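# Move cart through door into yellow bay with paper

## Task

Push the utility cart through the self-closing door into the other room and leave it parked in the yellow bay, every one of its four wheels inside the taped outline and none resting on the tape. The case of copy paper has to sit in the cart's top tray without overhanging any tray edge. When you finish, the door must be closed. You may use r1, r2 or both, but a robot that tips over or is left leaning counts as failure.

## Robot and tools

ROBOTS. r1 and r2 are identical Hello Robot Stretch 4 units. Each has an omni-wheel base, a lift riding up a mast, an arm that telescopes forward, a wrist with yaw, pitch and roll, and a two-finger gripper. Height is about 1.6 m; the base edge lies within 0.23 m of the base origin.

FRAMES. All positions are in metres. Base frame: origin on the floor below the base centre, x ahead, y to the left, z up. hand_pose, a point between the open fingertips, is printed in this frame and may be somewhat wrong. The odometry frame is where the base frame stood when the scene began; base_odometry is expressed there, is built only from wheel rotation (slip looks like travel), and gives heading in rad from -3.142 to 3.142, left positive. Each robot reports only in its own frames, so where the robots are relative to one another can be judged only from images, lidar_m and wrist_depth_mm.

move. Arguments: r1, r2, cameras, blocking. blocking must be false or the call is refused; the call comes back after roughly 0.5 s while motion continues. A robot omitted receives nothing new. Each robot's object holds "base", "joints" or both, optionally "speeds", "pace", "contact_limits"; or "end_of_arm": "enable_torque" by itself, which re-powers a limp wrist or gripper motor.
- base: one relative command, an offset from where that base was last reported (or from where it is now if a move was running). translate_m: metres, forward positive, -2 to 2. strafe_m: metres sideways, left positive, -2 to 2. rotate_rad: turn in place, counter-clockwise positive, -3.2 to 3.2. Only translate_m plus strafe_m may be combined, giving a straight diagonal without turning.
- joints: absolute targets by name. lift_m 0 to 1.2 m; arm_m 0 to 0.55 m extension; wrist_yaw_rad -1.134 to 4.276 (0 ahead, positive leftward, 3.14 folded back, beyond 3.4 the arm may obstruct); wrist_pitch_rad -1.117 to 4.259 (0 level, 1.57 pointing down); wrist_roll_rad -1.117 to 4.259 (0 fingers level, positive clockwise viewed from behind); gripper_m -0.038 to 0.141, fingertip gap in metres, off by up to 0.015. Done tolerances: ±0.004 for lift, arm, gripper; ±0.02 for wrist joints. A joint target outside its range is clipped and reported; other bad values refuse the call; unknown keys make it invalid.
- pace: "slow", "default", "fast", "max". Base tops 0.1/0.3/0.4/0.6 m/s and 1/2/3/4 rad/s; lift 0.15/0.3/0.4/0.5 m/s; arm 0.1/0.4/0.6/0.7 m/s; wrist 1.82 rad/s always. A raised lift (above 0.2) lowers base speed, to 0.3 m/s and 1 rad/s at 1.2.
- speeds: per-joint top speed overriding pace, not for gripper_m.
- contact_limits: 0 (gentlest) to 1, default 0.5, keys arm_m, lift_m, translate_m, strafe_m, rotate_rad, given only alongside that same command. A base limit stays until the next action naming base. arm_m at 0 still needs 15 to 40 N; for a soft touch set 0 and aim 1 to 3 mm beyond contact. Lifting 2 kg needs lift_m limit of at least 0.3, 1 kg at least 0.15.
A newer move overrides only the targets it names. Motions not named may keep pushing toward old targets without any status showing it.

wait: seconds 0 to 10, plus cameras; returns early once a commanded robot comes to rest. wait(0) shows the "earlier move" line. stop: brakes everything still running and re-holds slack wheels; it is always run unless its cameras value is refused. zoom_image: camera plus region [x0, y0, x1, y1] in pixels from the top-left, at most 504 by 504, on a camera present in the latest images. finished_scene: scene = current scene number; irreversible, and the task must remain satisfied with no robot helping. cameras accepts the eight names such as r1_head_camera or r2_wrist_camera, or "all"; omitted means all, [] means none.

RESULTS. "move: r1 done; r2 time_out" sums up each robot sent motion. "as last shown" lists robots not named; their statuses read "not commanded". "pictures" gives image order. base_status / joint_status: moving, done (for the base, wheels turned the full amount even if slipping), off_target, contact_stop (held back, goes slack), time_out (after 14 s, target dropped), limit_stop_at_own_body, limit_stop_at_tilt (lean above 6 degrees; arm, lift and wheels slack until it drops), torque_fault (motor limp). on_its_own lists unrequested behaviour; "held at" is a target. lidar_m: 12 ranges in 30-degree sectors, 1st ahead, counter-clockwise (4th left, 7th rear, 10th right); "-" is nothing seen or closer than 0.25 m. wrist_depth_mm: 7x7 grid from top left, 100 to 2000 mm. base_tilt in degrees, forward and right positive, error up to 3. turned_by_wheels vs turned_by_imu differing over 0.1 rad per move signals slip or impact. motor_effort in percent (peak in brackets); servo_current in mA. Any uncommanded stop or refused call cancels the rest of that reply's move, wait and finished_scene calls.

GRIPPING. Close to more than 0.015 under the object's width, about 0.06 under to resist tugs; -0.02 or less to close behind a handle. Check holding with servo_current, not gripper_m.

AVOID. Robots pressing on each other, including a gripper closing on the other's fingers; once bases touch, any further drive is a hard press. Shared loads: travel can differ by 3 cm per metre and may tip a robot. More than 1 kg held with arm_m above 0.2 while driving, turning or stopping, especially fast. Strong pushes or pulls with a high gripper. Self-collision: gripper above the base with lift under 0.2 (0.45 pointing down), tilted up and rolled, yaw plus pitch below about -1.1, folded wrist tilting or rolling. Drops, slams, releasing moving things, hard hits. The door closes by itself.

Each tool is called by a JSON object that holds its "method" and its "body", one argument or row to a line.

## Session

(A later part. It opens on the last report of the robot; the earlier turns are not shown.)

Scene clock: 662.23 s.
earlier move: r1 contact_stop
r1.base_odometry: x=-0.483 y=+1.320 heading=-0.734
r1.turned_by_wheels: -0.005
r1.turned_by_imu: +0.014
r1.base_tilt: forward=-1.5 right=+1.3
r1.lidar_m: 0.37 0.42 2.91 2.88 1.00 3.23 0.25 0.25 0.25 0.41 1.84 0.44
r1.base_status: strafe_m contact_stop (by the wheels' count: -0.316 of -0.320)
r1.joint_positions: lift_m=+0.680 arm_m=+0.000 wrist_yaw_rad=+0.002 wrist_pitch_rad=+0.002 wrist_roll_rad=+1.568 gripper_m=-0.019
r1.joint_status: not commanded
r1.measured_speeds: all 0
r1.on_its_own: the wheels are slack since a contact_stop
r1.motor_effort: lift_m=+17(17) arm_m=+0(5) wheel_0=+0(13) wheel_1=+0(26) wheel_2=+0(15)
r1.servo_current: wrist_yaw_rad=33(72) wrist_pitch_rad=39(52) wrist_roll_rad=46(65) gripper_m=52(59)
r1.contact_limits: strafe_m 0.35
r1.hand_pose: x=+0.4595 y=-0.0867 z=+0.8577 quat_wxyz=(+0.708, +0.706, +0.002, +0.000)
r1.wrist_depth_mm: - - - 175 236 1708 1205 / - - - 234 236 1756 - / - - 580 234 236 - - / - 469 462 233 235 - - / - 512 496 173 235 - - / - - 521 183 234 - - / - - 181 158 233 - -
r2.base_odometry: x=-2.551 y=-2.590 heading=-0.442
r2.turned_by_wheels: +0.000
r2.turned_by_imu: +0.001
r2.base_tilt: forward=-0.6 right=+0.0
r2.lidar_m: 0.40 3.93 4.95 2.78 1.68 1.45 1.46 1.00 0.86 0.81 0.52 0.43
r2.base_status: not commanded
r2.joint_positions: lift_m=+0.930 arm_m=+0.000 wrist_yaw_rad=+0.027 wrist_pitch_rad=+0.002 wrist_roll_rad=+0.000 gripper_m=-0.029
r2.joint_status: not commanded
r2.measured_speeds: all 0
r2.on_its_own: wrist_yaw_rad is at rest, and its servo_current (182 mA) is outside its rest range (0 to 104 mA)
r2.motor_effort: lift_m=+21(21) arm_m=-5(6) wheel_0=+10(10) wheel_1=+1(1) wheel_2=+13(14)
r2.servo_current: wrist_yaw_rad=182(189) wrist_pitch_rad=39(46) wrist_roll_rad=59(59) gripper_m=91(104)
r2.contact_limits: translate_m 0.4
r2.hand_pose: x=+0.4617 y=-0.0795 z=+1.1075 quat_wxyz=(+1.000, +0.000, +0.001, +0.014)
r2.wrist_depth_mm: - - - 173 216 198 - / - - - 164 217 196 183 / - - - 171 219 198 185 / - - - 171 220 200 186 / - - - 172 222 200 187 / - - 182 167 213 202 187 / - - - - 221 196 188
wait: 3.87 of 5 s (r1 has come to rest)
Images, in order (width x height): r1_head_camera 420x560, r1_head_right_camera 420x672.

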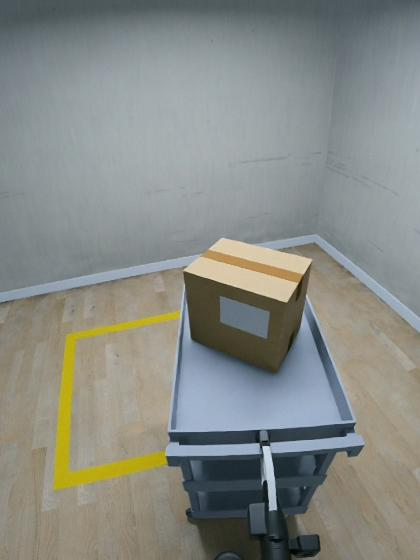

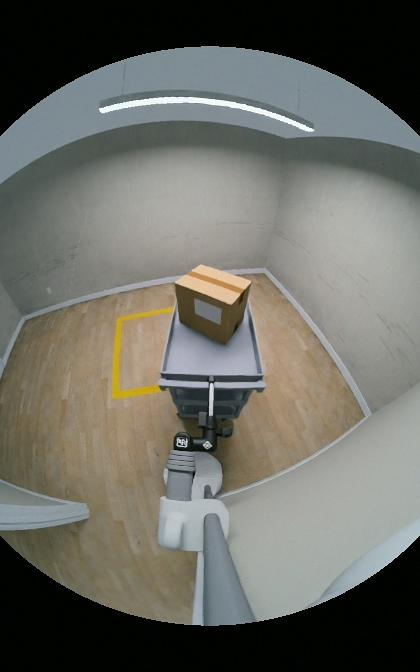

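{"method": "move", "body": {
  "blocking": false,
  "r1": {"base":{"translate_m":0.08,"strafe_m":0.03},"pace":"slow","contact_limits":{"translate_m":0.35}},
  "cameras": []
}}

{"method": "wait", "body": {
  "seconds": 2,
  "cameras": []
}}

{"method": "move", "body": {
  "blocking": false,
  "r1": {"base":{"rotate_rad":-0.4},"pace":"slow","contact_limits":{"rotate_rad":0.5}},
  "cameras": []
}}

{"method": "wait", "body": {
  "seconds": 3,
  "cameras": ["r1_head_camera","r1_head_right_camera"]
}}

Scene clock: 673.20 s.
move: r1 moving
r1.base_odometry: x=-0.471 y=+1.316 heading=-0.734
r1.turned_by_wheels: +0.000
r1.turned_by_imu: +0.000
r1.base_tilt: forward=-1.6 right=+1.3
r1.lidar_m: 0.39 0.40 2.89 2.87 1.02 3.26 0.26 0.25 0.25 0.44 1.83 0.43
r1.base_status: translate_m moving; strafe_m moving
r1.joint_positions: lift_m=+0.680 arm_m=+0.000 wrist_yaw_rad=+0.002 wrist_pitch_rad=+0.002 wrist_roll_rad=+1.568 gripper_m=-0.019
r1.joint_status: not commanded
r1.measured_speeds: translate_m=+0.049 strafe_m=+0.019 rotate_rad=-0.005 lift_m=+0.000 arm_m=+0.000 wrist_yaw_rad=-0.025 wrist_pitch_rad=+0.000 wrist_roll_rad=+0.000
r1.motor_effort: lift_m=+17(17) arm_m=+4(4) wheel_0=+4(6) wheel_1=+8(8) wheel_2=-7(9)
r1.servo_current: wrist_yaw_rad=52(59) wrist_pitch_rad=39(52) wrist_roll_rad=52(72) gripper_m=46(52)
r1.contact_limits: translate_m 0.35
r1.hand_pose: x=+0.4594 y=-0.0870 z=+0.8577 quat_wxyz=(+0.708, +0.706, +0.001, +0.000)
r1.wrist_depth_mm: - - - 181 244 1708 1182 / - - - 239 241 1863 - / - - 640 238 239 - - / - 492 469 235 236 - - / - 500 484 175 233 - - / - - 211 184 232 - - / - - 180 159 231 - -
r2.base_odometry: x=-2.551 y=-2.590 heading=-0.442
r2.turned_by_wheels: +0.000
r2.turned_by_imu: +0.000
r2.base_tilt: forward=-0.6 right=+0.0
r2.lidar_m: 0.36 3.88 4.95 2.80 1.62 1.45 1.45 1.01 0.85 0.83 0.52 0.46
r2.base_status: not commanded
r2.joint_positions: lift_m=+0.930 arm_m=+0.000 wrist_yaw_rad=+0.027 wrist_pitch_rad=+0.002 wrist_roll_rad=+0.000 gripper_m=-0.029
r2.joint_status: not commanded
r2.measured_speeds: all 0
r2.motor_effort: lift_m=+21(21) arm_m=-5(6) wheel_0=+10(10) wheel_1=+1(1) wheel_2=+14(14)
r2.servo_current: wrist_yaw_rad=176(182) wrist_pitch_rad=46(46) wrist_roll_rad=46(46) gripper_m=98(98)
r2.contact_limits: translate_m 0.4
r2.hand_pose: x=+0.4617 y=-0.0795 z=+1.1075 quat_wxyz=(+1.000, +0.000, +0.001, +0.014)
r2.wrist_depth_mm: - - - 173 216 197 - / - - - 164 217 196 183 / - - - 171 219 198 185 / - - - 172 220 199 185 / - - - 171 222 200 186 / - - 182 167 213 202 188 / - - - - 221 196 189

Scene clock: 674.77 s.
earlier move: r1 done
r1.base_odometry: x=-0.404 y=+1.289 heading=-0.735
r1.turned_by_wheels: +0.000
r1.turned_by_imu: -0.001
r1.base_tilt: forward=-1.6 right=+1.3
r1.lidar_m: 0.38 0.42 2.83 2.86 1.02 3.23 0.40 0.25 0.35 0.56 1.85 0.43
r1.base_status: done
r1.joint_positions: lift_m=+0.680 arm_m=+0.000 wrist_yaw_rad=-0.003 wrist_pitch_rad=+0.002 wrist_roll_rad=+1.568 gripper_m=-0.019
r1.joint_status: not commanded
r1.measured_speeds: all 0
r1.motor_effort: lift_m=+17(17) arm_m=+4(4) wheel_0=+0(6) wheel_1=+2(8) wheel_2=-4(11)
r1.servo_current: wrist_yaw_rad=39(65) wrist_pitch_rad=33(52) wrist_roll_rad=46(72) gripper_m=46(59)
r1.contact_limits: translate_m 0.35
r1.hand_pose: x=+0.4591 y=-0.0882 z=+0.8577 quat_wxyz=(+0.708, +0.706, +0.000, -0.002)
r1.wrist_depth_mm: - - - 232 234 1708 1229 / - - - 173 233 1756 - / - - 559 232 234 - - / - 469 466 233 233 - - / - 517 500 173 234 - - / - - 189 184 233 - - / - - 180 124 232 - -
r2.base_odometry: x=-2.551 y=-2.590 heading=-0.442
r2.turned_by_wheels: +0.000
r2.turned_by_imu: +0.000
r2.base_tilt: forward=-0.7 right=+0.0
r2.lidar_m: 0.39 3.91 4.91 2.78 1.66 1.45 1.41 1.01 0.87 0.83 0.53 0.46
r2.base_status: not commanded
r2.joint_positions: lift_m=+0.930 arm_m=+0.000 wrist_yaw_rad=+0.027 wrist_pitch_rad=+0.002 wrist_roll_rad=+0.000 gripper_m=-0.029
r2.joint_status: not commanded
r2.measured_speeds: all 0
r2.on_its_own: wrist_yaw_rad is at rest, and its servo_current (189 mA) is outside its rest range (0 to 104 mA)
r2.motor_effort: lift_m=+21(21) arm_m=-5(6) wheel_0=+10(10) wheel_1=+1(1) wheel_2=+14(14)
r2.servo_current: wrist_yaw_rad=189(195) wrist_pitch_rad=39(46) wrist_roll_rad=39(59) gripper_m=98(104)
r2.contact_limits: translate_m 0.4
r2.hand_pose: x=+0.4617 y=-0.0795 z=+1.1075 quat_wxyz=(+1.000, +0.000, +0.001, +0.014)
r2.wrist_depth_mm: - - - 172 216 197 - / - - - 165 217 196 183 / - - - 171 219 198 185 / - - - 171 220 200 185 / - - - 171 222 200 187 / - - 182 167 213 202 188 / - - - - 222 196 188
wait: 1.57 of 2 s (r1 has come to rest)

Scene clock: 675.27 s.
move: r1 moving
r1.base_odometry: x=-0.404 y=+1.289 heading=-0.858
r1.turned_by_wheels: -0.124
r1.turned_by_imu: -0.124
r1.base_tilt: forward=-1.6 right=+1.3
r1.lidar_m: 0.37 0.39 2.68 2.88 1.02 1.07 - 0.25 0.33 0.46 1.83 0.44
r1.base_status: rotate_rad moving
r1.joint_positions: lift_m=+0.680 arm_m=+0.000 wrist_yaw_rad=+0.009 wrist_pitch_rad=+0.002 wrist_roll_rad=+1.568 gripper_m=-0.019
r1.joint_status: not commanded
r1.measured_speeds: translate_m=-0.001 strafe_m=-0.001 rotate_rad=-0.488 lift_m=+0.000 arm_m=+0.000 wrist_yaw_rad=+0.013 wrist_pitch_rad=+0.000 wrist_roll_rad=+0.000
r1.motor_effort: lift_m=+17(17) arm_m=+3(4) wheel_0=+11(12) wheel_1=+5(7) wheel_2=+12(12)
r1.servo_current: wrist_yaw_rad=65(72) wrist_pitch_rad=52(52) wrist_roll_rad=52(65) gripper_m=46(59)
r1.contact_limits: rotate_rad 0.5
r1.hand_pose: x=+0.4601 y=-0.0848 z=+0.8577 quat_wxyz=(+0.708, +0.706, +0.004, +0.002)
r1.wrist_depth_mm: - - - 182 245 1708 1229 / - - - 240 243 1808 - / - - 647 236 240 - - / - 500 469 237 237 - - / - 500 484 176 236 - - / - - 512 185 233 - - / - - 177 157 177 - -
r2.base_odometry: x=-2.551 y=-2.590 heading=-0.442
r2.turned_by_wheels: +0.000
r2.turned_by_imu: +0.000
r2.base_tilt: forward=-0.6 right=+0.0
r2.lidar_m: 0.41 3.92 4.94 2.78 1.65 1.45 1.46 0.99 0.85 0.84 0.53 0.46
r2.base_status: not commanded
r2.joint_positions: lift_m=+0.930 arm_m=+0.000 wrist_yaw_rad=+0.027 wrist_pitch_rad=+0.002 wrist_roll_rad=+0.000 gripper_m=-0.029
r2.joint_status: not commanded
r2.measured_speeds: all 0
r2.motor_effort: lift_m=+21(21) arm_m=-5(6) wheel_0=+10(10) wheel_1=+1(1) wheel_2=+14(14)
r2.servo_current: wrist_yaw_rad=169(189) wrist_pitch_rad=33(46) wrist_roll_rad=39(59) gripper_m=98(98)
r2.contact_limits: translate_m 0.4
r2.hand_pose: x=+0.4617 y=-0.0795 z=+1.1075 quat_wxyz=(+1.000, +0.000, +0.001, +0.014)
r2.wrist_depth_mm: - - - 173 215 197 - / - - - 165 216 196 183 / - - - 171 217 198 185 / - - - 171 220 199 186 / - - - 171 222 200 187 / - - 181 167 213 202 187 / - - - - 221 196 189

Scene clock: 676.33 s.
earlier move: r1 done
r1.base_odometry: x=-0.404 y=+1.289 heading=-1.134
r1.turned_by_wheels: -0.275
r1.turned_by_imu: -0.277
r1.base_tilt: forward=-1.6 right=+1.3
r1.lidar_m: 0.28 0.30 2.51 3.07 2.86 1.04 3.51 0.28 0.28 0.35 0.71 0.46
r1.base_status: done
r1.joint_positions: lift_m=+0.680 arm_m=+0.000 wrist_yaw_rad=+0.006 wrist_pitch_rad=+0.002 wrist_roll_rad=+1.568 gripper_m=-0.019
r1.joint_status: not commanded
r1.measured_speeds: all 0
r1.motor_effort: lift_m=+17(17) arm_m=-4(4) wheel_0=+3(13) wheel_1=+2(7) wheel_2=+5(12)
r1.servo_current: wrist_yaw_rad=72(72) wrist_pitch_rad=33(52) wrist_roll_rad=39(65) gripper_m=46(59)
r1.contact_limits: rotate_rad 0.5
r1.hand_pose: x=+0.4599 y=-0.0856 z=+0.8577 quat_wxyz=(+0.708, +0.706, +0.003, +0.001)
r1.wrist_depth_mm: - - - 294 - 1576 1255 / - - - 252 347 359 364 / - - - 231 - 1708 1255 / - - - 205 282 1863 - / - - - 249 251 - - / - - 449 183 232 - - / - 445 180 150 206 - -
r2.base_odometry: x=-2.551 y=-2.590 heading=-0.442
r2.turned_by_wheels: +0.000
r2.turned_by_imu: +0.000
r2.base_tilt: forward=-0.7 right=+0.0
r2.lidar_m: 0.40 3.93 4.93 2.79 1.67 1.44 1.46 0.99 0.85 0.84 0.51 0.45
r2.base_status: not commanded
r2.joint_positions: lift_m=+0.930 arm_m=+0.000 wrist_yaw_rad=+0.027 wrist_pitch_rad=+0.002 wrist_roll_rad=+0.000 gripper_m=-0.029
r2.joint_status: not commanded
r2.measured_speeds: all 0
r2.on_its_own: wrist_yaw_rad is at rest, and its servo_current (176 mA) is outside its rest range (0 to 104 mA)
r2.motor_effort: lift_m=+21(21) arm_m=-5(6) wheel_0=+10(10) wheel_1=+1(1) wheel_2=+14(14)
r2.servo_current: wrist_yaw_rad=176(189) wrist_pitch_rad=33(46) wrist_roll_rad=52(59) gripper_m=91(98)
r2.contact_limits: translate_m 0.4
r2.hand_pose: x=+0.4617 y=-0.0795 z=+1.1075 quat_wxyz=(+1.000, +0.000, +0.001, +0.014)
r2.wrist_depth_mm: - - - 172 216 197 - / - - - 164 217 196 183 / - - - 171 220 198 185 / - - - 171 219 199 185 / - - - 171 222 200 186 / - - 182 167 213 202 187 / - - - - 220 196 189
wait: 1.07 of 3 s (r1 has come to rest)
Images, in order (width x height): r1_head_camera 420x560, r1_head_right_camera 420x672.

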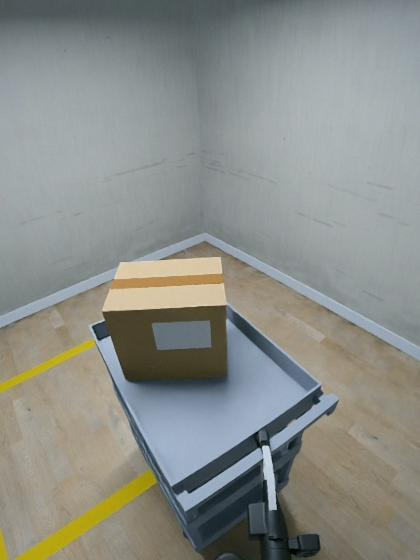

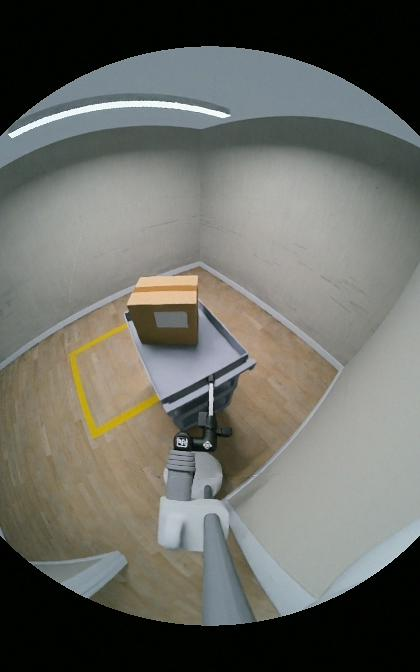

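{"method": "move", "body": {
  "blocking": false,
  "r1": {"base":{"translate_m":0.3,"strafe_m":-0.28},"pace":"slow","contact_limits":{"translate_m":0.4}},
  "cameras": []
}}

{"method": "wait", "body": {
  "seconds": 6,
  "cameras": ["r1_head_camera","r1_head_right_camera"]
}}

Scene clock: 695.40 s.
move: r1 moving
r1.base_odometry: x=-0.408 y=+1.277 heading=-1.134
r1.turned_by_wheels: +0.000
r1.turned_by_imu: +0.000
r1.base_tilt: forward=-1.6 right=+1.3
r1.lidar_m: 0.28 0.30 2.50 3.04 2.87 1.05 3.57 0.27 0.28 0.36 0.71 0.49
r1.base_status: translate_m moving; strafe_m moving
r1.joint_positions: lift_m=+0.680 arm_m=+0.000 wrist_yaw_rad=+0.005 wrist_pitch_rad=+0.002 wrist_roll_rad=+1.568 gripper_m=-0.019
r1.joint_status: not commanded
r1.measured_speeds: translate_m=+0.038 strafe_m=-0.034 rotate_rad=-0.001 lift_m=+0.000 arm_m=+0.000 wrist_yaw_rad=-0.021 wrist_pitch_rad=+0.000 wrist_roll_rad=+0.000
r1.motor_effort: lift_m=+17(17) arm_m=-2(4) wheel_0=+8(11) wheel_1=-2(3) wheel_2=-7(7)
r1.servo_current: wrist_yaw_rad=65(72) wrist_pitch_rad=39(46) wrist_roll_rad=39(59) gripper_m=52(52)
r1.contact_limits: translate_m 0.4
r1.hand_pose: x=+0.4597 y=-0.0861 z=+0.8577 quat_wxyz=(+0.708, +0.706, +0.002, +0.001)
r1.wrist_depth_mm: - - - 293 - 1537 1229 / - - - 254 351 353 359 / - - - 232 - 1756 1308 / - - - 206 282 1808 - / - - - 249 253 1921 - / - - 449 185 232 - - / - 445 181 150 207 - -
r2.base_odometry: x=-2.551 y=-2.590 heading=-0.442
r2.turned_by_wheels: +0.000
r2.turned_by_imu: +0.000
r2.base_tilt: forward=-0.7 right=+0.0
r2.lidar_m: 0.41 3.89 4.94 2.77 1.65 1.44 1.46 1.01 0.86 0.79 0.53 0.47
r2.base_status: not commanded
r2.joint_positions: lift_m=+0.930 arm_m=+0.000 wrist_yaw_rad=+0.027 wrist_pitch_rad=+0.002 wrist_roll_rad=+0.000 gripper_m=-0.029
r2.joint_status: not commanded
r2.measured_speeds: all 0
r2.motor_effort: lift_m=+21(21) arm_m=-5(6) wheel_0=+10(10) wheel_1=+1(1) wheel_2=+14(14)
r2.servo_current: wrist_yaw_rad=176(189) wrist_pitch_rad=39(46) wrist_roll_rad=52(59) gripper_m=98(98)
r2.contact_limits: translate_m 0.4
r2.hand_pose: x=+0.4617 y=-0.0795 z=+1.1075 quat_wxyz=(+1.000, +0.000, +0.001, +0.014)
r2.wrist_depth_mm: - - - 172 216 198 - / - - - 165 217 196 183 / - - - 171 218 198 185 / - - - 171 220 199 186 / - - - 171 222 200 186 / - - 182 167 213 202 187 / - - - - 221 196 189

Scene clock: 700.23 s.
earlier move: r1 done
r1.base_odometry: x=-0.531 y=+0.899 heading=-1.133
r1.turned_by_wheels: +0.001
r1.turned_by_imu: -0.001
r1.base_tilt: forward=-1.6 right=+1.2
r1.lidar_m: 0.25 0.26 0.69 2.97 3.27 1.44 0.38 0.32 0.34 0.41 0.78 0.53
r1.base_status: done
r1.joint_positions: lift_m=+0.680 arm_m=+0.000 wrist_yaw_rad=+0.005 wrist_pitch_rad=+0.002 wrist_roll_rad=+1.568 gripper_m=-0.019
r1.joint_status: not commanded
r1.measured_speeds: all 0
r1.motor_effort: lift_m=+17(17) arm_m=+4(4) wheel_0=+6(11) wheel_1=+1(6) wheel_2=+0(9)
r1.servo_current: wrist_yaw_rad=46(72) wrist_pitch_rad=39(52) wrist_roll_rad=52(72) gripper_m=52(52)
r1.contact_limits: translate_m 0.4
r1.hand_pose: x=+0.4597 y=-0.0859 z=+0.8577 quat_wxyz=(+0.708, +0.706, +0.003, +0.001)
r1.wrist_depth_mm: - - - - - - 1182 / - - - - - - 1229 / - - - 357 - 1576 1205 / - - - 251 394 404 399 / - - - 192 309 1808 1336 / - - - 183 238 1756 - / - - 167 - 167 - -
r2.base_odometry: x=-2.551 y=-2.590 heading=-0.442
r2.turned_by_wheels: +0.000
r2.turned_by_imu: +0.001
r2.base_tilt: forward=-0.6 right=+0.0
r2.lidar_m: 0.39 3.90 4.93 2.78 1.65 1.45 1.46 0.99 0.87 0.84 0.52 0.45
r2.base_status: not commanded
r2.joint_positions: lift_m=+0.930 arm_m=+0.000 wrist_yaw_rad=+0.027 wrist_pitch_rad=+0.002 wrist_roll_rad=+0.000 gripper_m=-0.029
r2.joint_status: not commanded
r2.measured_speeds: all 0
r2.on_its_own: wrist_yaw_rad is at rest, and its servo_current (169 mA) is outside its rest range (0 to 104 mA)
r2.motor_effort: lift_m=+21(21) arm_m=-5(6) wheel_0=+10(10) wheel_1=+1(1) wheel_2=+14(14)
r2.servo_current: wrist_yaw_rad=169(195) wrist_pitch_rad=39(52) wrist_roll_rad=46(59) gripper_m=98(104)
r2.contact_limits: translate_m 0.4
r2.hand_pose: x=+0.4617 y=-0.0795 z=+1.1075 quat_wxyz=(+1.000, +0.000, +0.001, +0.014)
r2.wrist_depth_mm: - - - 173 216 197 - / - - - 164 218 196 183 / - - - 172 219 199 185 / - - - 171 220 200 186 / - - - 172 222 200 186 / - - 182 167 213 202 188 / - - - - 220 196 188
wait: 4.83 of 6 s (r1 has come to rest)
Images, in order (width x height): r1_head_camera 420x560, r1_head_right_camera 420x672.

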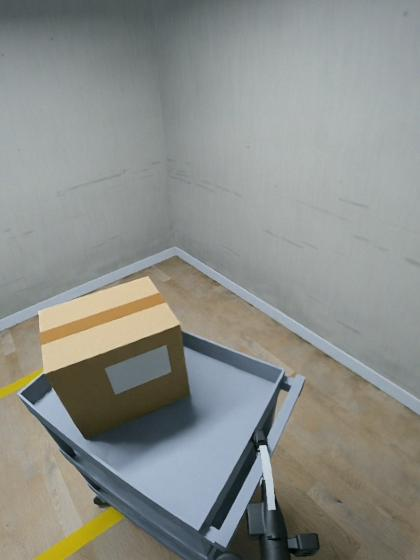

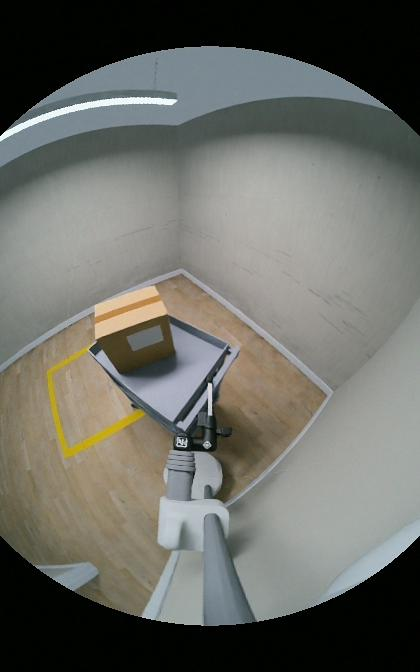

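{"method": "move", "body": {
  "blocking": false,
  "r1": {"base":{"rotate_rad":0.25},"pace":"slow","contact_limits":{"rotate_rad":0.4}},
  "cameras": []
}}

{"method": "wait", "body": {
  "seconds": 2,
  "cameras": []
}}

{"method": "move", "body": {
  "blocking": false,
  "r1": {"base":{"translate_m":0.03,"strafe_m":-0.12},"pace":"slow","contact_limits":{"translate_m":0.3}},
  "cameras": []
}}

{"method": "wait", "body": {
  "seconds": 3,
  "cameras": ["r1_head_right_camera"]
}}

{"method": "move", "body": {
  "blocking": false,
  "r1": {"base":{"rotate_rad":0.25},"pace":"slow","contact_limits":{"rotate_rad":0.4}},
  "cameras": []
}}

{"method": "wait", "body": {
  "seconds": 2,
  "cameras": ["r1_head_camera","r1_head_right_camera"]
}}

Scene clock: 719.13 s.
move: r1 moving
r1.base_odometry: x=-0.531 y=+0.899 heading=-1.010
r1.turned_by_wheels: +0.123
r1.turned_by_imu: +0.123
r1.base_tilt: forward=-1.6 right=+1.3
r1.lidar_m: 0.25 0.27 2.50 3.30 1.73 0.47 0.33 0.31 0.32 0.45 1.11 0.51
r1.base_status: rotate_rad moving
r1.joint_positions: lift_m=+0.680 arm_m=+0.000 wrist_yaw_rad=-0.010 wrist_pitch_rad=+0.002 wrist_roll_rad=+1.568 gripper_m=-0.019
r1.joint_status: not commanded
r1.measured_speeds: translate_m=-0.001 strafe_m=+0.001 rotate_rad=+0.480 lift_m=+0.000 arm_m=+0.000 wrist_yaw_rad=-0.085 wrist_pitch_rad=+0.000 wrist_roll_rad=+0.000
r1.motor_effort: lift_m=+17(17) arm_m=+3(4) wheel_0=-14(14) wheel_1=-6(6) wheel_2=-13(13)
r1.servo_current: wrist_yaw_rad=72(78) wrist_pitch_rad=46(59) wrist_roll_rad=46(65) gripper_m=46(59)
r1.contact_limits: rotate_rad 0.4
r1.hand_pose: x=+0.4584 y=-0.0903 z=+0.8577 quat_wxyz=(+0.708, +0.706, -0.003, -0.004)
r1.wrist_depth_mm: - - - - - - 1205 / - - - - - 1430 1229 / - - - 307 - 1464 1160 / - - - 236 387 1537 442 / - - - 191 273 1756 504 / - - - 182 224 1808 - / - - 181 - 190 - -
r2.base_odometry: x=-2.551 y=-2.590 heading=-0.442
r2.turned_by_wheels: +0.000
r2.turned_by_imu: +0.000
r2.base_tilt: forward=-0.6 right=+0.0
r2.lidar_m: 0.40 3.90 4.94 2.82 1.66 1.45 1.46 0.99 0.87 0.81 0.53 0.46
r2.base_status: not commanded
r2.joint_positions: lift_m=+0.930 arm_m=+0.000 wrist_yaw_rad=+0.027 wrist_pitch_rad=+0.002 wrist_roll_rad=+0.000 gripper_m=-0.029
r2.joint_status: not commanded
r2.measured_speeds: all 0
r2.motor_effort: lift_m=+21(21) arm_m=-5(6) wheel_0=+10(10) wheel_1=+1(1) wheel_2=+14(14)
r2.servo_current: wrist_yaw_rad=176(189) wrist_pitch_rad=39(46) wrist_roll_rad=46(59) gripper_m=98(104)
r2.contact_limits: translate_m 0.4
r2.hand_pose: x=+0.4617 y=-0.0795 z=+1.1075 quat_wxyz=(+1.000, +0.000, +0.001, +0.014)
r2.wrist_depth_mm: - - - 173 216 197 - / - - - 164 217 196 183 / - - - 171 218 198 185 / - - - 171 220 199 185 / - - - 171 223 200 187 / - - 182 167 213 202 188 / - - - - 221 197 188

Scene clock: 720.27 s.
earlier move: r1 done
r1.base_odometry: x=-0.530 y=+0.899 heading=-0.883
r1.turned_by_wheels: +0.127
r1.turned_by_imu: +0.127
r1.base_tilt: forward=-1.6 right=+1.3
r1.lidar_m: 0.27 0.28 2.59 3.33 1.44 0.44 0.34 0.32 0.37 0.49 1.44 0.47
r1.base_status: done
r1.joint_positions: lift_m=+0.680 arm_m=+0.000 wrist_yaw_rad=+0.003 wrist_pitch_rad=+0.002 wrist_roll_rad=+1.568 gripper_m=-0.019
r1.joint_status: not commanded
r1.measured_speeds: all 0
r1.motor_effort: lift_m=+17(17) arm_m=-4(4) wheel_0=+0(15) wheel_1=-3(6) wheel_2=+1(15)
r1.servo_current: wrist_yaw_rad=52(85) wrist_pitch_rad=39(59) wrist_roll_rad=46(65) gripper_m=52(59)
r1.contact_limits: rotate_rad 0.4
r1.hand_pose: x=+0.4595 y=-0.0866 z=+0.8577 quat_wxyz=(+0.708, +0.706, +0.002, +0.000)
r1.wrist_depth_mm: - - - 304 - 1464 1182 / - - - 273 353 362 1118 / - - - 238 362 1708 1229 / - - - 207 297 1756 - / - - - 245 254 1983 - / - - 512 185 231 - - / - 436 436 145 204 - -
r2.base_odometry: x=-2.551 y=-2.590 heading=-0.442
r2.turned_by_wheels: +0.000
r2.turned_by_imu: +0.000
r2.base_tilt: forward=-0.7 right=+0.0
r2.lidar_m: 0.40 3.91 4.94 2.77 1.66 1.43 1.44 1.01 0.86 0.84 0.52 0.46
r2.base_status: not commanded
r2.joint_positions: lift_m=+0.930 arm_m=+0.000 wrist_yaw_rad=+0.027 wrist_pitch_rad=+0.002 wrist_roll_rad=+0.000 gripper_m=-0.029
r2.joint_status: not commanded
r2.measured_speeds: all 0
r2.on_its_own: wrist_yaw_rad is at rest, and its servo_current (169 mA) is outside its rest range (0 to 104 mA)
r2.motor_effort: lift_m=+21(21) arm_m=-5(6) wheel_0=+10(10) wheel_1=+1(1) wheel_2=+14(14)
r2.servo_current: wrist_yaw_rad=169(195) wrist_pitch_rad=39(46) wrist_roll_rad=46(59) gripper_m=98(104)
r2.contact_limits: translate_m 0.4
r2.hand_pose: x=+0.4617 y=-0.0795 z=+1.1075 quat_wxyz=(+1.000, +0.000, +0.001, +0.014)
r2.wrist_depth_mm: - - - 173 215 197 - / - - - 164 216 196 182 / - - - 171 219 198 184 / - - - 172 220 200 186 / - - - 171 222 200 186 / - - 181 167 213 202 188 / - - - - 220 196 188
wait: 1.13 of 2 s (r1 has come to rest)

Scene clock: 720.77 s.
move: r1 moving
r1.base_odometry: x=-0.538 y=+0.889 heading=-0.883
r1.turned_by_wheels: +0.000
r1.turned_by_imu: +0.000
r1.base_tilt: forward=-1.6 right=+1.2
r1.lidar_m: 0.27 0.28 2.60 3.34 1.45 0.45 0.34 0.30 0.36 0.53 1.42 0.48
r1.base_status: translate_m moving; strafe_m moving
r1.joint_positions: lift_m=+0.680 arm_m=+0.000 wrist_yaw_rad=+0.003 wrist_pitch_rad=+0.002 wrist_roll_rad=+1.568 gripper_m=-0.019
r1.joint_status: not commanded
r1.measured_speeds: translate_m=+0.013 strafe_m=-0.049 rotate_rad=+0.000 lift_m=+0.000 arm_m=+0.000 wrist_yaw_rad=+0.000 wrist_pitch_rad=+0.000 wrist_roll_rad=+0.000
r1.motor_effort: lift_m=+17(17) arm_m=-1(4) wheel_0=+11(12) wheel_1=-5(7) wheel_2=-4(6)
r1.servo_current: wrist_yaw_rad=52(59) wrist_pitch_rad=52(52) wrist_roll_rad=39(65) gripper_m=52(52)
r1.contact_limits: translate_m 0.3
r1.hand_pose: x=+0.4595 y=-0.0866 z=+0.8577 quat_wxyz=(+0.708, +0.706, +0.002, +0.000)
r1.wrist_depth_mm: - - - 301 - 1499 1182 / - - - 273 351 1397 1138 / - - - 237 364 1661 1229 / - - - 208 294 1808 - / - - - 195 254 1921 - / - - 512 184 232 - - / - 436 181 147 205 - -
r2.base_odometry: x=-2.551 y=-2.590 heading=-0.442
r2.turned_by_wheels: +0.000
r2.turned_by_imu: +0.000
r2.base_tilt: forward=-0.6 right=+0.0
r2.lidar_m: 0.37 3.90 4.94 2.80 1.66 1.44 1.45 1.03 0.88 0.82 0.51 0.45
r2.base_status: not commanded
r2.joint_positions: lift_m=+0.930 arm_m=+0.000 wrist_yaw_rad=+0.027 wrist_pitch_rad=+0.002 wrist_roll_rad=+0.000 gripper_m=-0.029
r2.joint_status: not commanded
r2.measured_speeds: all 0
r2.motor_effort: lift_m=+21(21) arm_m=-6(6) wheel_0=+10(10) wheel_1=+1(1) wheel_2=+14(14)
r2.servo_current: wrist_yaw_rad=176(182) wrist_pitch_rad=39(52) wrist_roll_rad=39(52) gripper_m=91(98)
r2.contact_limits: translate_m 0.4
r2.hand_pose: x=+0.4617 y=-0.0795 z=+1.1075 quat_wxyz=(+1.000, +0.000, +0.001, +0.014)
r2.wrist_depth_mm: - - - 173 216 198 - / - - - 164 216 195 183 / - - - 171 218 198 184 / - - - 172 220 200 186 / - - - 172 222 200 187 / - - 182 167 213 202 187 / - - - - 221 196 189

Scene clock: 722.73 s.
earlier move: r1 done
r1.base_odometry: x=-0.604 y=+0.800 heading=-0.883
r1.turned_by_wheels: +0.000
r1.turned_by_imu: +0.000
r1.base_tilt: forward=-1.6 right=+1.3
r1.lidar_m: 0.25 0.27 2.61 3.44 1.56 0.42 0.32 0.28 0.33 0.49 1.32 0.49
r1.base_status: done
r1.joint_positions: lift_m=+0.680 arm_m=+0.000 wrist_yaw_rad=+0.006 wrist_pitch_rad=+0.002 wrist_roll_rad=+1.568 gripper_m=-0.019
r1.joint_status: not commanded
r1.measured_speeds: all 0
r1.motor_effort: lift_m=+17(17) arm_m=-4(4) wheel_0=+6(13) wheel_1=-2(7) wheel_2=+2(6)
r1.servo_current: wrist_yaw_rad=46(72) wrist_pitch_rad=46(52) wrist_roll_rad=33(78) gripper_m=52(52)
r1.contact_limits: translate_m 0.3
r1.hand_pose: x=+0.4598 y=-0.0858 z=+0.8577 quat_wxyz=(+0.708, +0.706, +0.003, +0.001)
r1.wrist_depth_mm: - - - - - - 1182 / - - - 329 - 1537 1205 / - - - 266 384 382 384 / - - - 233 325 1756 1308 / - - - 195 259 1756 - / - - - 183 235 1863 - / - - 182 137 201 - -
r2.base_odometry: x=-2.551 y=-2.590 heading=-0.442
r2.turned_by_wheels: +0.000
r2.turned_by_imu: +0.000
r2.base_tilt: forward=-0.6 right=+0.0
r2.lidar_m: 0.37 3.90 4.94 2.76 1.66 1.44 1.45 1.02 0.86 0.84 0.52 0.43
r2.base_status: not commanded
r2.joint_positions: lift_m=+0.930 arm_m=+0.000 wrist_yaw_rad=+0.027 wrist_pitch_rad=+0.002 wrist_roll_rad=+0.000 gripper_m=-0.029
r2.joint_status: not commanded
r2.measured_speeds: all 0
r2.on_its_own: wrist_yaw_rad is at rest, and its servo_current (169 mA) is outside its rest range (0 to 104 mA)
r2.motor_effort: lift_m=+21(21) arm_m=-5(6) wheel_0=+10(10) wheel_1=+1(1) wheel_2=+14(14)
r2.servo_current: wrist_yaw_rad=169(195) wrist_pitch_rad=39(52) wrist_roll_rad=33(59) gripper_m=91(104)
r2.contact_limits: translate_m 0.4
r2.hand_pose: x=+0.4617 y=-0.0795 z=+1.1075 quat_wxyz=(+1.000, +0.000, +0.001, +0.014)
r2.wrist_depth_mm: - - - 172 215 198 - / - - - 164 217 196 183 / - - - 171 218 198 185 / - - - 171 220 200 186 / - - - 172 223 200 186 / - - 182 167 213 202 188 / - - - - 220 196 189
wait: 1.97 of 3 s (r1 has come to rest)
Images, in order (width x height): r1_head_right_camera 420x672.

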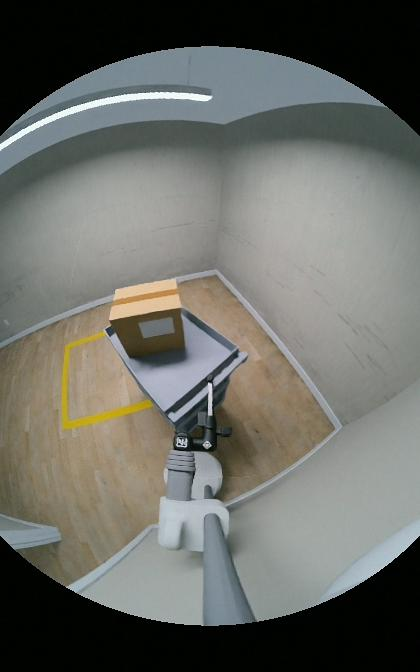

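Scene clock: 723.23 s.
move: r1 moving
r1.base_odometry: x=-0.604 y=+0.800 heading=-0.759
r1.turned_by_wheels: +0.123
r1.turned_by_imu: +0.123
r1.base_tilt: forward=-1.6 right=+1.3
r1.lidar_m: 0.25 0.29 2.74 3.39 1.54 0.38 0.31 0.28 0.37 0.57 1.32 0.47
r1.base_status: rotate_rad moving
r1.joint_positions: lift_m=+0.680 arm_m=+0.000 wrist_yaw_rad=-0.011 wrist_pitch_rad=+0.002 wrist_roll_rad=+1.568 gripper_m=-0.019
r1.joint_status: not commanded
r1.measured_speeds: translate_m=-0.002 strafe_m=-0.001 rotate_rad=+0.483 lift_m=+0.000 arm_m=+0.000 wrist_yaw_rad=-0.089 wrist_pitch_rad=+0.000 wrist_roll_rad=+0.000
r1.motor_effort: lift_m=+17(17) arm_m=+0(4) wheel_0=-12(12) wheel_1=-4(8) wheel_2=-14(14)
r1.servo_current: wrist_yaw_rad=72(72) wrist_pitch_rad=39(52) wrist_roll_rad=52(59) gripper_m=39(52)
r1.contact_limits: rotate_rad 0.4
r1.hand_pose: x=+0.4583 y=-0.0906 z=+0.8577 quat_wxyz=(+0.708, +0.706, -0.003, -0.005)
r1.wrist_depth_mm: - - - - - - 1229 / - - - 320 - 1499 1205 / - - - 254 375 384 384 / - - - 216 312 1708 1308 / - - - 189 251 1808 - / - - 186 185 182 1921 - / - 418 415 131 198 - -
r2.base_odometry: x=-2.551 y=-2.590 heading=-0.442
r2.turned_by_wheels: +0.000
r2.turned_by_imu: +0.000
r2.base_tilt: forward=-0.6 right=+0.0
r2.lidar_m: 0.40 3.90 4.95 2.79 1.66 1.44 1.43 1.01 0.86 0.85 0.50 0.45
r2.base_status: not commanded
r2.joint_positions: lift_m=+0.930 arm_m=+0.000 wrist_yaw_rad=+0.027 wrist_pitch_rad=+0.002 wrist_roll_rad=+0.000 gripper_m=-0.029
r2.joint_status: not commanded
r2.measured_speeds: all 0
r2.motor_effort: lift_m=+21(21) arm_m=-5(6) wheel_0=+10(10) wheel_1=+1(1) wheel_2=+14(14)
r2.servo_current: wrist_yaw_rad=176(195) wrist_pitch_rad=39(46) wrist_roll_rad=46(52) gripper_m=98(98)
r2.contact_limits: translate_m 0.4
r2.hand_pose: x=+0.4617 y=-0.0795 z=+1.1075 quat_wxyz=(+1.000, +0.000, +0.001, +0.014)
r2.wrist_depth_mm: - - - 173 216 197 - / - - - 164 217 196 183 / - - - 172 219 198 185 / - - - 171 220 200 185 / - - - 171 222 200 187 / - - 181 167 213 202 187 / - - - - 221 196 188

Scene clock: 724.23 s.
earlier move: r1 done
r1.base_odometry: x=-0.604 y=+0.800 heading=-0.633
r1.turned_by_wheels: +0.126
r1.turned_by_imu: +0.126
r1.base_tilt: forward=-1.6 right=+1.3
r1.lidar_m: 0.32 0.32 2.96 3.36 0.56 0.35 0.29 0.31 0.39 0.73 1.34 0.44
r1.base_status: done
r1.joint_positions: lift_m=+0.680 arm_m=+0.000 wrist_yaw_rad=+0.003 wrist_pitch_rad=+0.002 wrist_roll_rad=+1.568 gripper_m=-0.019
r1.joint_status: not commanded
r1.measured_speeds: all 0
r1.motor_effort: lift_m=+17(17) arm_m=-4(4) wheel_0=-1(15) wheel_1=-4(8) wheel_2=+1(16)
r1.servo_current: wrist_yaw_rad=59(104) wrist_pitch_rad=39(52) wrist_roll_rad=33(65) gripper_m=46(59)
r1.contact_limits: rotate_rad 0.4
r1.hand_pose: x=+0.4596 y=-0.0866 z=+0.8577 quat_wxyz=(+0.708, +0.706, +0.002, +0.000)
r1.wrist_depth_mm: - - - 252 - 1499 1182 / - - - 228 324 342 345 / - - - 210 291 1808 1281 / - - - 202 263 1863 - / - - 627 239 246 - - / - 459 210 185 230 - - / - 459 185 154 212 - -
r2.base_odometry: x=-2.551 y=-2.590 heading=-0.442
r2.turned_by_wheels: +0.000
r2.turned_by_imu: +0.000
r2.base_tilt: forward=-0.6 right=+0.0
r2.lidar_m: 0.39 3.91 4.93 2.76 1.68 1.44 1.44 0.99 0.87 0.82 0.51 0.44
r2.base_status: not commanded
r2.joint_positions: lift_m=+0.930 arm_m=+0.000 wrist_yaw_rad=+0.027 wrist_pitch_rad=+0.002 wrist_roll_rad=+0.000 gripper_m=-0.029
r2.joint_status: not commanded
r2.measured_speeds: all 0
r2.on_its_own: wrist_yaw_rad is at rest, and its servo_current (169 mA) is outside its rest range (0 to 104 mA)
r2.motor_effort: lift_m=+21(21) arm_m=-5(6) wheel_0=+10(10) wheel_1=+1(1) wheel_2=+14(14)
r2.servo_current: wrist_yaw_rad=169(195) wrist_pitch_rad=46(52) wrist_roll_rad=39(59) gripper_m=98(98)
r2.contact_limits: translate_m 0.4
r2.hand_pose: x=+0.4617 y=-0.0795 z=+1.1075 quat_wxyz=(+1.000, +0.000, +0.001, +0.014)
r2.wrist_depth_mm: - - - 173 216 197 - / - - - 164 217 196 183 / - - - 171 217 198 185 / - - - 171 220 199 186 / - - - 171 221 200 187 / - - 182 167 213 202 187 / - - - - 220 196 189
wait: 1.00 of 2 s (r1 has come to rest)
Images, in order (width x height): r1_head_camera 420x560, r1_head_right_camera 420x672.

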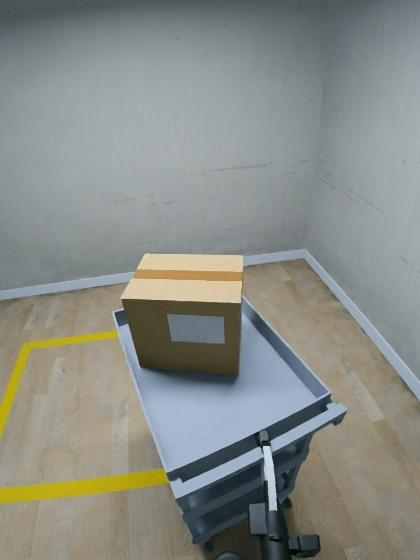

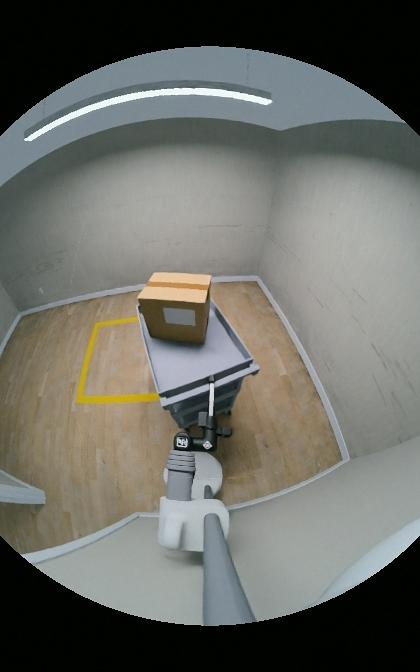

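{"method": "move", "body": {
  "blocking": false,
  "r1": {"base":{"translate_m":0.03,"strafe_m":-0.22},"pace":"slow","contact_limits":{"translate_m":0.3}},
  "cameras": []
}}

{"method": "wait", "body": {
  "seconds": 4,
  "cameras": ["r1_head_camera","r1_head_right_camera","r1_head_left_camera"]
}}

Scene clock: 735.73 s.
move: r1 moving
r1.base_odometry: x=-0.610 y=+0.788 heading=-0.632
r1.turned_by_wheels: +0.001
r1.turned_by_imu: +0.001
r1.base_tilt: forward=-1.6 right=+1.3
r1.lidar_m: 0.30 0.31 2.97 3.40 0.56 0.34 0.29 0.29 0.37 0.70 1.29 0.46
r1.base_status: translate_m moving; strafe_m moving
r1.joint_positions: lift_m=+0.680 arm_m=+0.000 wrist_yaw_rad=+0.003 wrist_pitch_rad=+0.002 wrist_roll_rad=+1.568 gripper_m=-0.019
r1.joint_status: not commanded
r1.measured_speeds: translate_m=+0.007 strafe_m=-0.051 rotate_rad=+0.001 lift_m=+0.000 arm_m=+0.000 wrist_yaw_rad=+0.000 wrist_pitch_rad=+0.000 wrist_roll_rad=+0.000
r1.motor_effort: lift_m=+17(17) arm_m=-4(4) wheel_0=+10(10) wheel_1=-3(7) wheel_2=+0(4)
r1.servo_current: wrist_yaw_rad=33(65) wrist_pitch_rad=39(46) wrist_roll_rad=59(59) gripper_m=52(52)
r1.contact_limits: translate_m 0.3
r1.hand_pose: x=+0.4595 y=-0.0866 z=+0.8577 quat_wxyz=(+0.708, +0.706, +0.002, +0.000)
r1.wrist_depth_mm: - - - 252 - 1499 1205 / - - - 229 325 338 342 / - - - 211 287 1756 1308 / - - - 202 263 1863 - / - - 634 239 247 - - / - 455 452 185 231 - - / - 459 181 154 213 - -
r2.base_odometry: x=-2.551 y=-2.590 heading=-0.442
r2.turned_by_wheels: +0.000
r2.turned_by_imu: +0.000
r2.base_tilt: forward=-0.7 right=+0.0
r2.lidar_m: 0.38 3.92 4.94 2.73 1.65 1.44 1.46 1.02 0.85 0.84 0.52 0.46
r2.base_status: not commanded
r2.joint_positions: lift_m=+0.930 arm_m=+0.000 wrist_yaw_rad=+0.027 wrist_pitch_rad=+0.002 wrist_roll_rad=+0.000 gripper_m=-0.029
r2.joint_status: not commanded
r2.measured_speeds: all 0
r2.motor_effort: lift_m=+21(21) arm_m=-5(6) wheel_0=+10(10) wheel_1=+1(1) wheel_2=+14(14)
r2.servo_current: wrist_yaw_rad=176(189) wrist_pitch_rad=33(46) wrist_roll_rad=46(46) gripper_m=91(98)
r2.contact_limits: translate_m 0.4
r2.hand_pose: x=+0.4617 y=-0.0795 z=+1.1075 quat_wxyz=(+1.000, +0.000, +0.001, +0.014)
r2.wrist_depth_mm: - - - 173 215 196 - / - - - 164 216 196 183 / - - - 171 219 198 185 / - - - 171 220 199 186 / - - - 171 222 200 187 / - - 182 167 213 202 187 / - - - - 220 196 188

Scene clock: 738.67 s.
earlier move: r1 done
r1.base_odometry: x=-0.710 y=+0.605 heading=-0.632
r1.turned_by_wheels: +0.000
r1.turned_by_imu: +0.000
r1.base_tilt: forward=-1.6 right=+1.3
r1.lidar_m: 0.25 0.28 2.98 3.60 0.56 0.32 0.28 0.30 0.38 0.69 1.11 0.49
r1.base_status: done
r1.joint_positions: lift_m=+0.680 arm_m=+0.000 wrist_yaw_rad=+0.005 wrist_pitch_rad=+0.002 wrist_roll_rad=+1.568 gripper_m=-0.019
r1.joint_status: not commanded
r1.measured_speeds: all 0
r1.motor_effort: lift_m=+17(17) arm_m=-4(4) wheel_0=+6(13) wheel_1=-2(7) wheel_2=+3(5)
r1.servo_current: wrist_yaw_rad=46(65) wrist_pitch_rad=52(59) wrist_roll_rad=39(65) gripper_m=52(59)
r1.contact_limits: translate_m 0.3
r1.hand_pose: x=+0.4597 y=-0.0861 z=+0.8577 quat_wxyz=(+0.708, +0.706, +0.002, +0.001)
r1.wrist_depth_mm: - - - - - 1499 1229 / - - - 314 - 1708 1229 / - - - 254 366 377 377 / - - - 220 312 1756 517 / - - - 193 259 1756 - / - - - 184 232 1921 - / - 459 178 137 202 - -
r2.base_odometry: x=-2.551 y=-2.590 heading=-0.442
r2.turned_by_wheels: +0.000
r2.turned_by_imu: +0.000
r2.base_tilt: forward=-0.6 right=+0.1
r2.lidar_m: 0.39 3.91 4.92 2.77 1.66 1.45 1.43 0.98 0.85 0.83 0.52 0.44
r2.base_status: not commanded
r2.joint_positions: lift_m=+0.930 arm_m=+0.000 wrist_yaw_rad=+0.027 wrist_pitch_rad=+0.002 wrist_roll_rad=+0.000 gripper_m=-0.029
r2.joint_status: not commanded
r2.measured_speeds: all 0
r2.on_its_own: wrist_yaw_rad is at rest, and its servo_current (169 mA) is outside its rest range (0 to 104 mA)
r2.motor_effort: lift_m=+21(21) arm_m=-5(6) wheel_0=+10(10) wheel_1=+1(1) wheel_2=+14(14)
r2.servo_current: wrist_yaw_rad=169(195) wrist_pitch_rad=39(46) wrist_roll_rad=52(59) gripper_m=98(98)
r2.contact_limits: translate_m 0.4
r2.hand_pose: x=+0.4617 y=-0.0795 z=+1.1075 quat_wxyz=(+1.000, +0.000, +0.001, +0.014)
r2.wrist_depth_mm: - - - 172 216 197 - / - - - 164 216 196 183 / - - - 172 219 198 185 / - - - 171 220 198 186 / - - - 171 222 200 187 / - - 181 167 213 202 187 / - - - - 221 196 189
wait: 2.93 of 4 s (r1 has come to rest)
pictures: r1_head_camera, r1_head_left_camera, r1_head_right_camera
Images, in order (width x height): r1_head_camera 420x560, r1_head_left_camera 420x672, r1_head_right_camera 420x672.

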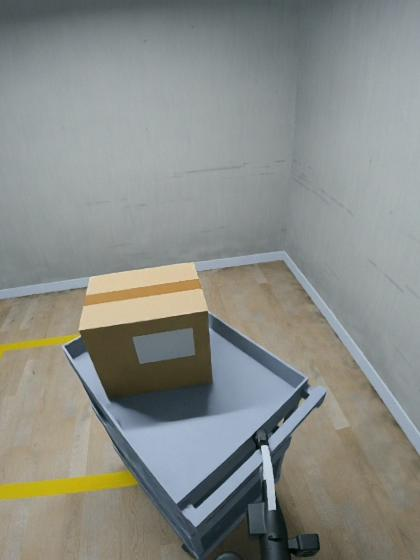

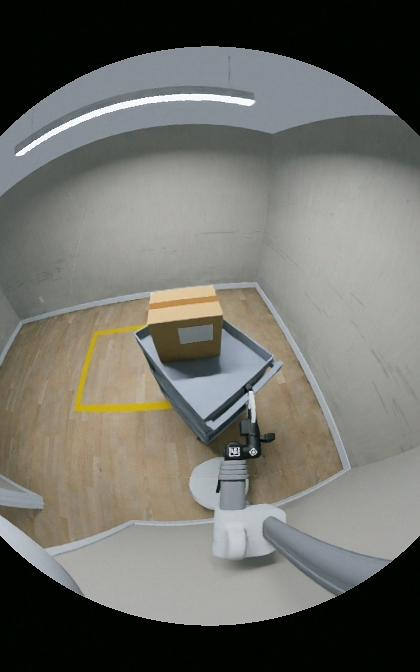

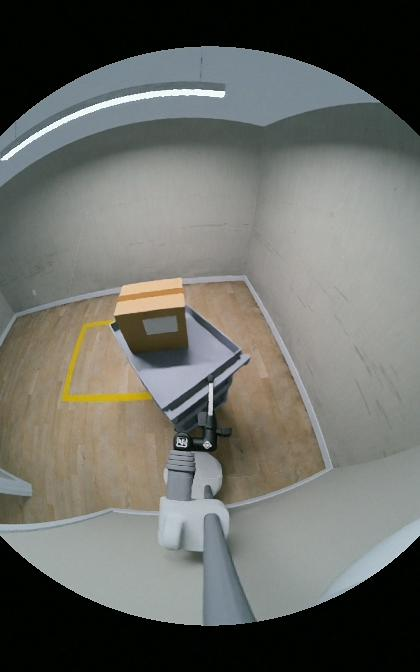

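{"method": "move", "body": {
  "blocking": false,
  "r1": {"base":{"translate_m":0.26,"strafe_m":0.24},"pace":"slow","contact_limits":{"translate_m":0.3}},
  "cameras": []
}}

{"method": "wait", "body": {
  "seconds": 6,
  "cameras": ["r1_head_camera","r1_head_left_camera"]
}}

Scene clock: 744.03 s.
move: r1 moving
r1.base_odometry: x=-0.697 y=+0.606 heading=-0.633
r1.turned_by_wheels: +0.000
r1.turned_by_imu: +0.000
r1.base_tilt: forward=-1.6 right=+1.2
r1.lidar_m: 0.26 0.28 2.98 3.59 0.58 0.34 0.28 0.29 0.38 0.70 1.12 0.49
r1.base_status: translate_m moving; strafe_m moving
r1.joint_positions: lift_m=+0.680 arm_m=+0.000 wrist_yaw_rad=+0.003 wrist_pitch_rad=+0.002 wrist_roll_rad=+1.568 gripper_m=-0.019
r1.joint_status: not commanded
r1.measured_speeds: translate_m=+0.038 strafe_m=+0.034 rotate_rad=+0.002 lift_m=+0.000 arm_m=+0.000 wrist_yaw_rad=+0.000 wrist_pitch_rad=+0.000 wrist_roll_rad=+0.000
r1.motor_effort: lift_m=+17(17) arm_m=-2(4) wheel_0=-4(7) wheel_1=+8(9) wheel_2=-8(8)
r1.servo_current: wrist_yaw_rad=59(72) wrist_pitch_rad=46(52) wrist_roll_rad=52(65) gripper_m=46(52)
r1.contact_limits: translate_m 0.3
r1.hand_pose: x=+0.4595 y=-0.0866 z=+0.8577 quat_wxyz=(+0.708, +0.706, +0.002, +0.000)
r1.wrist_depth_mm: - - - - - 1464 1205 / - - - 327 - 1708 1229 / - - - 258 373 382 384 / - - - 228 317 1708 1308 / - - - 198 255 1863 - / - - - 185 232 1863 - / - 530 421 128 200 - -
r2.base_odometry: x=-2.551 y=-2.590 heading=-0.442
r2.turned_by_wheels: +0.000
r2.turned_by_imu: +0.000
r2.base_tilt: forward=-0.6 right=+0.0
r2.lidar_m: 0.38 3.92 4.92 2.77 1.67 1.45 1.44 1.00 0.88 0.85 0.52 0.46
r2.base_status: not commanded
r2.joint_positions: lift_m=+0.930 arm_m=+0.000 wrist_yaw_rad=+0.027 wrist_pitch_rad=+0.002 wrist_roll_rad=+0.000 gripper_m=-0.029
r2.joint_status: not commanded
r2.measured_speeds: all 0
r2.motor_effort: lift_m=+21(21) arm_m=-5(6) wheel_0=+10(10) wheel_1=+1(1) wheel_2=+14(14)
r2.servo_current: wrist_yaw_rad=176(189) wrist_pitch_rad=39(46) wrist_roll_rad=39(52) gripper_m=91(104)
r2.contact_limits: translate_m 0.4
r2.hand_pose: x=+0.4617 y=-0.0795 z=+1.1075 quat_wxyz=(+1.000, +0.000, +0.001, +0.014)
r2.wrist_depth_mm: - - - 172 216 197 - / - - - 164 218 196 183 / - - - 171 219 198 184 / - - - 171 220 200 186 / - - - 171 222 200 186 / - - 182 167 213 202 187 / - - - - 220 196 188

Scene clock: 748.30 s.
earlier move: r1 done
r1.base_odometry: x=-0.358 y=+0.644 heading=-0.633
r1.turned_by_wheels: +0.000
r1.turned_by_imu: +0.000
r1.base_tilt: forward=-1.6 right=+1.3
r1.lidar_m: 0.27 0.29 2.64 3.42 1.66 0.68 0.58 0.58 0.74 1.26 1.29 0.49
r1.base_status: done
r1.joint_positions: lift_m=+0.680 arm_m=+0.000 wrist_yaw_rad=-0.006 wrist_pitch_rad=+0.002 wrist_roll_rad=+1.568 gripper_m=-0.019
r1.joint_status: not commanded
r1.measured_speeds: all 0
r1.motor_effort: lift_m=+17(17) arm_m=+4(4) wheel_0=-5(11) wheel_1=+2(9) wheel_2=-2(14)
r1.servo_current: wrist_yaw_rad=26(78) wrist_pitch_rad=46(52) wrist_roll_rad=59(72) gripper_m=39(59)
r1.contact_limits: translate_m 0.3
r1.hand_pose: x=+0.4587 y=-0.0892 z=+0.8577 quat_wxyz=(+0.708, +0.706, -0.001, -0.003)
r1.wrist_depth_mm: - - - - - 1537 1229 / - - - 300 - 1661 1229 / - - - 247 364 375 377 / - - - 220 304 1756 1308 / - - - 189 257 1708 - / - - 183 183 230 - - / - 421 421 140 200 - -
r2.base_odometry: x=-2.551 y=-2.590 heading=-0.442
r2.turned_by_wheels: +0.000
r2.turned_by_imu: +0.001
r2.base_tilt: forward=-0.6 right=+0.0
r2.lidar_m: 0.40 3.91 4.94 2.77 1.66 1.44 1.44 1.01 0.87 0.84 0.52 0.45
r2.base_status: not commanded
r2.joint_positions: lift_m=+0.930 arm_m=+0.000 wrist_yaw_rad=+0.027 wrist_pitch_rad=+0.002 wrist_roll_rad=+0.000 gripper_m=-0.029
r2.joint_status: not commanded
r2.measured_speeds: all 0
r2.on_its_own: wrist_yaw_rad is at rest, and its servo_current (169 mA) is outside its rest range (0 to 104 mA)
r2.motor_effort: lift_m=+21(21) arm_m=-5(6) wheel_0=+9(10) wheel_1=+1(1) wheel_2=+14(14)
r2.servo_current: wrist_yaw_rad=169(195) wrist_pitch_rad=39(46) wrist_roll_rad=52(59) gripper_m=98(104)
r2.contact_limits: translate_m 0.4
r2.hand_pose: x=+0.4617 y=-0.0795 z=+1.1075 quat_wxyz=(+1.000, +0.000, +0.001, +0.014)
r2.wrist_depth_mm: - - - 172 216 197 - / - - - 164 216 196 182 / - - - 171 218 198 185 / - - - 171 220 200 186 / - - - 171 222 201 186 / - - 181 167 213 201 188 / - - - - 220 196 188
wait: 4.27 of 6 s (r1 has come to rest)
Images, in order (width x height): r1_head_camera 420x560, r1_head_left_camera 420x672.

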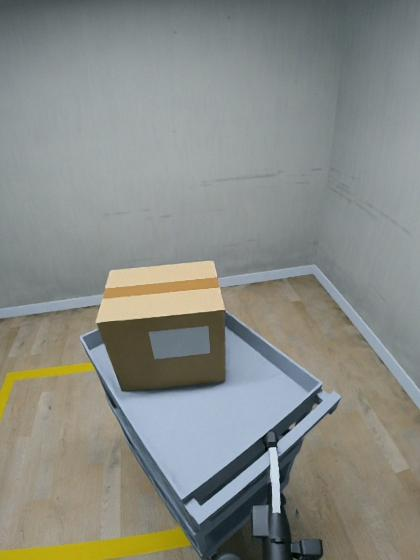

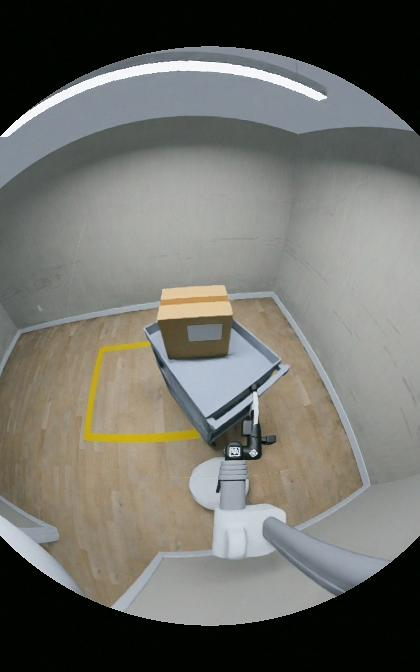

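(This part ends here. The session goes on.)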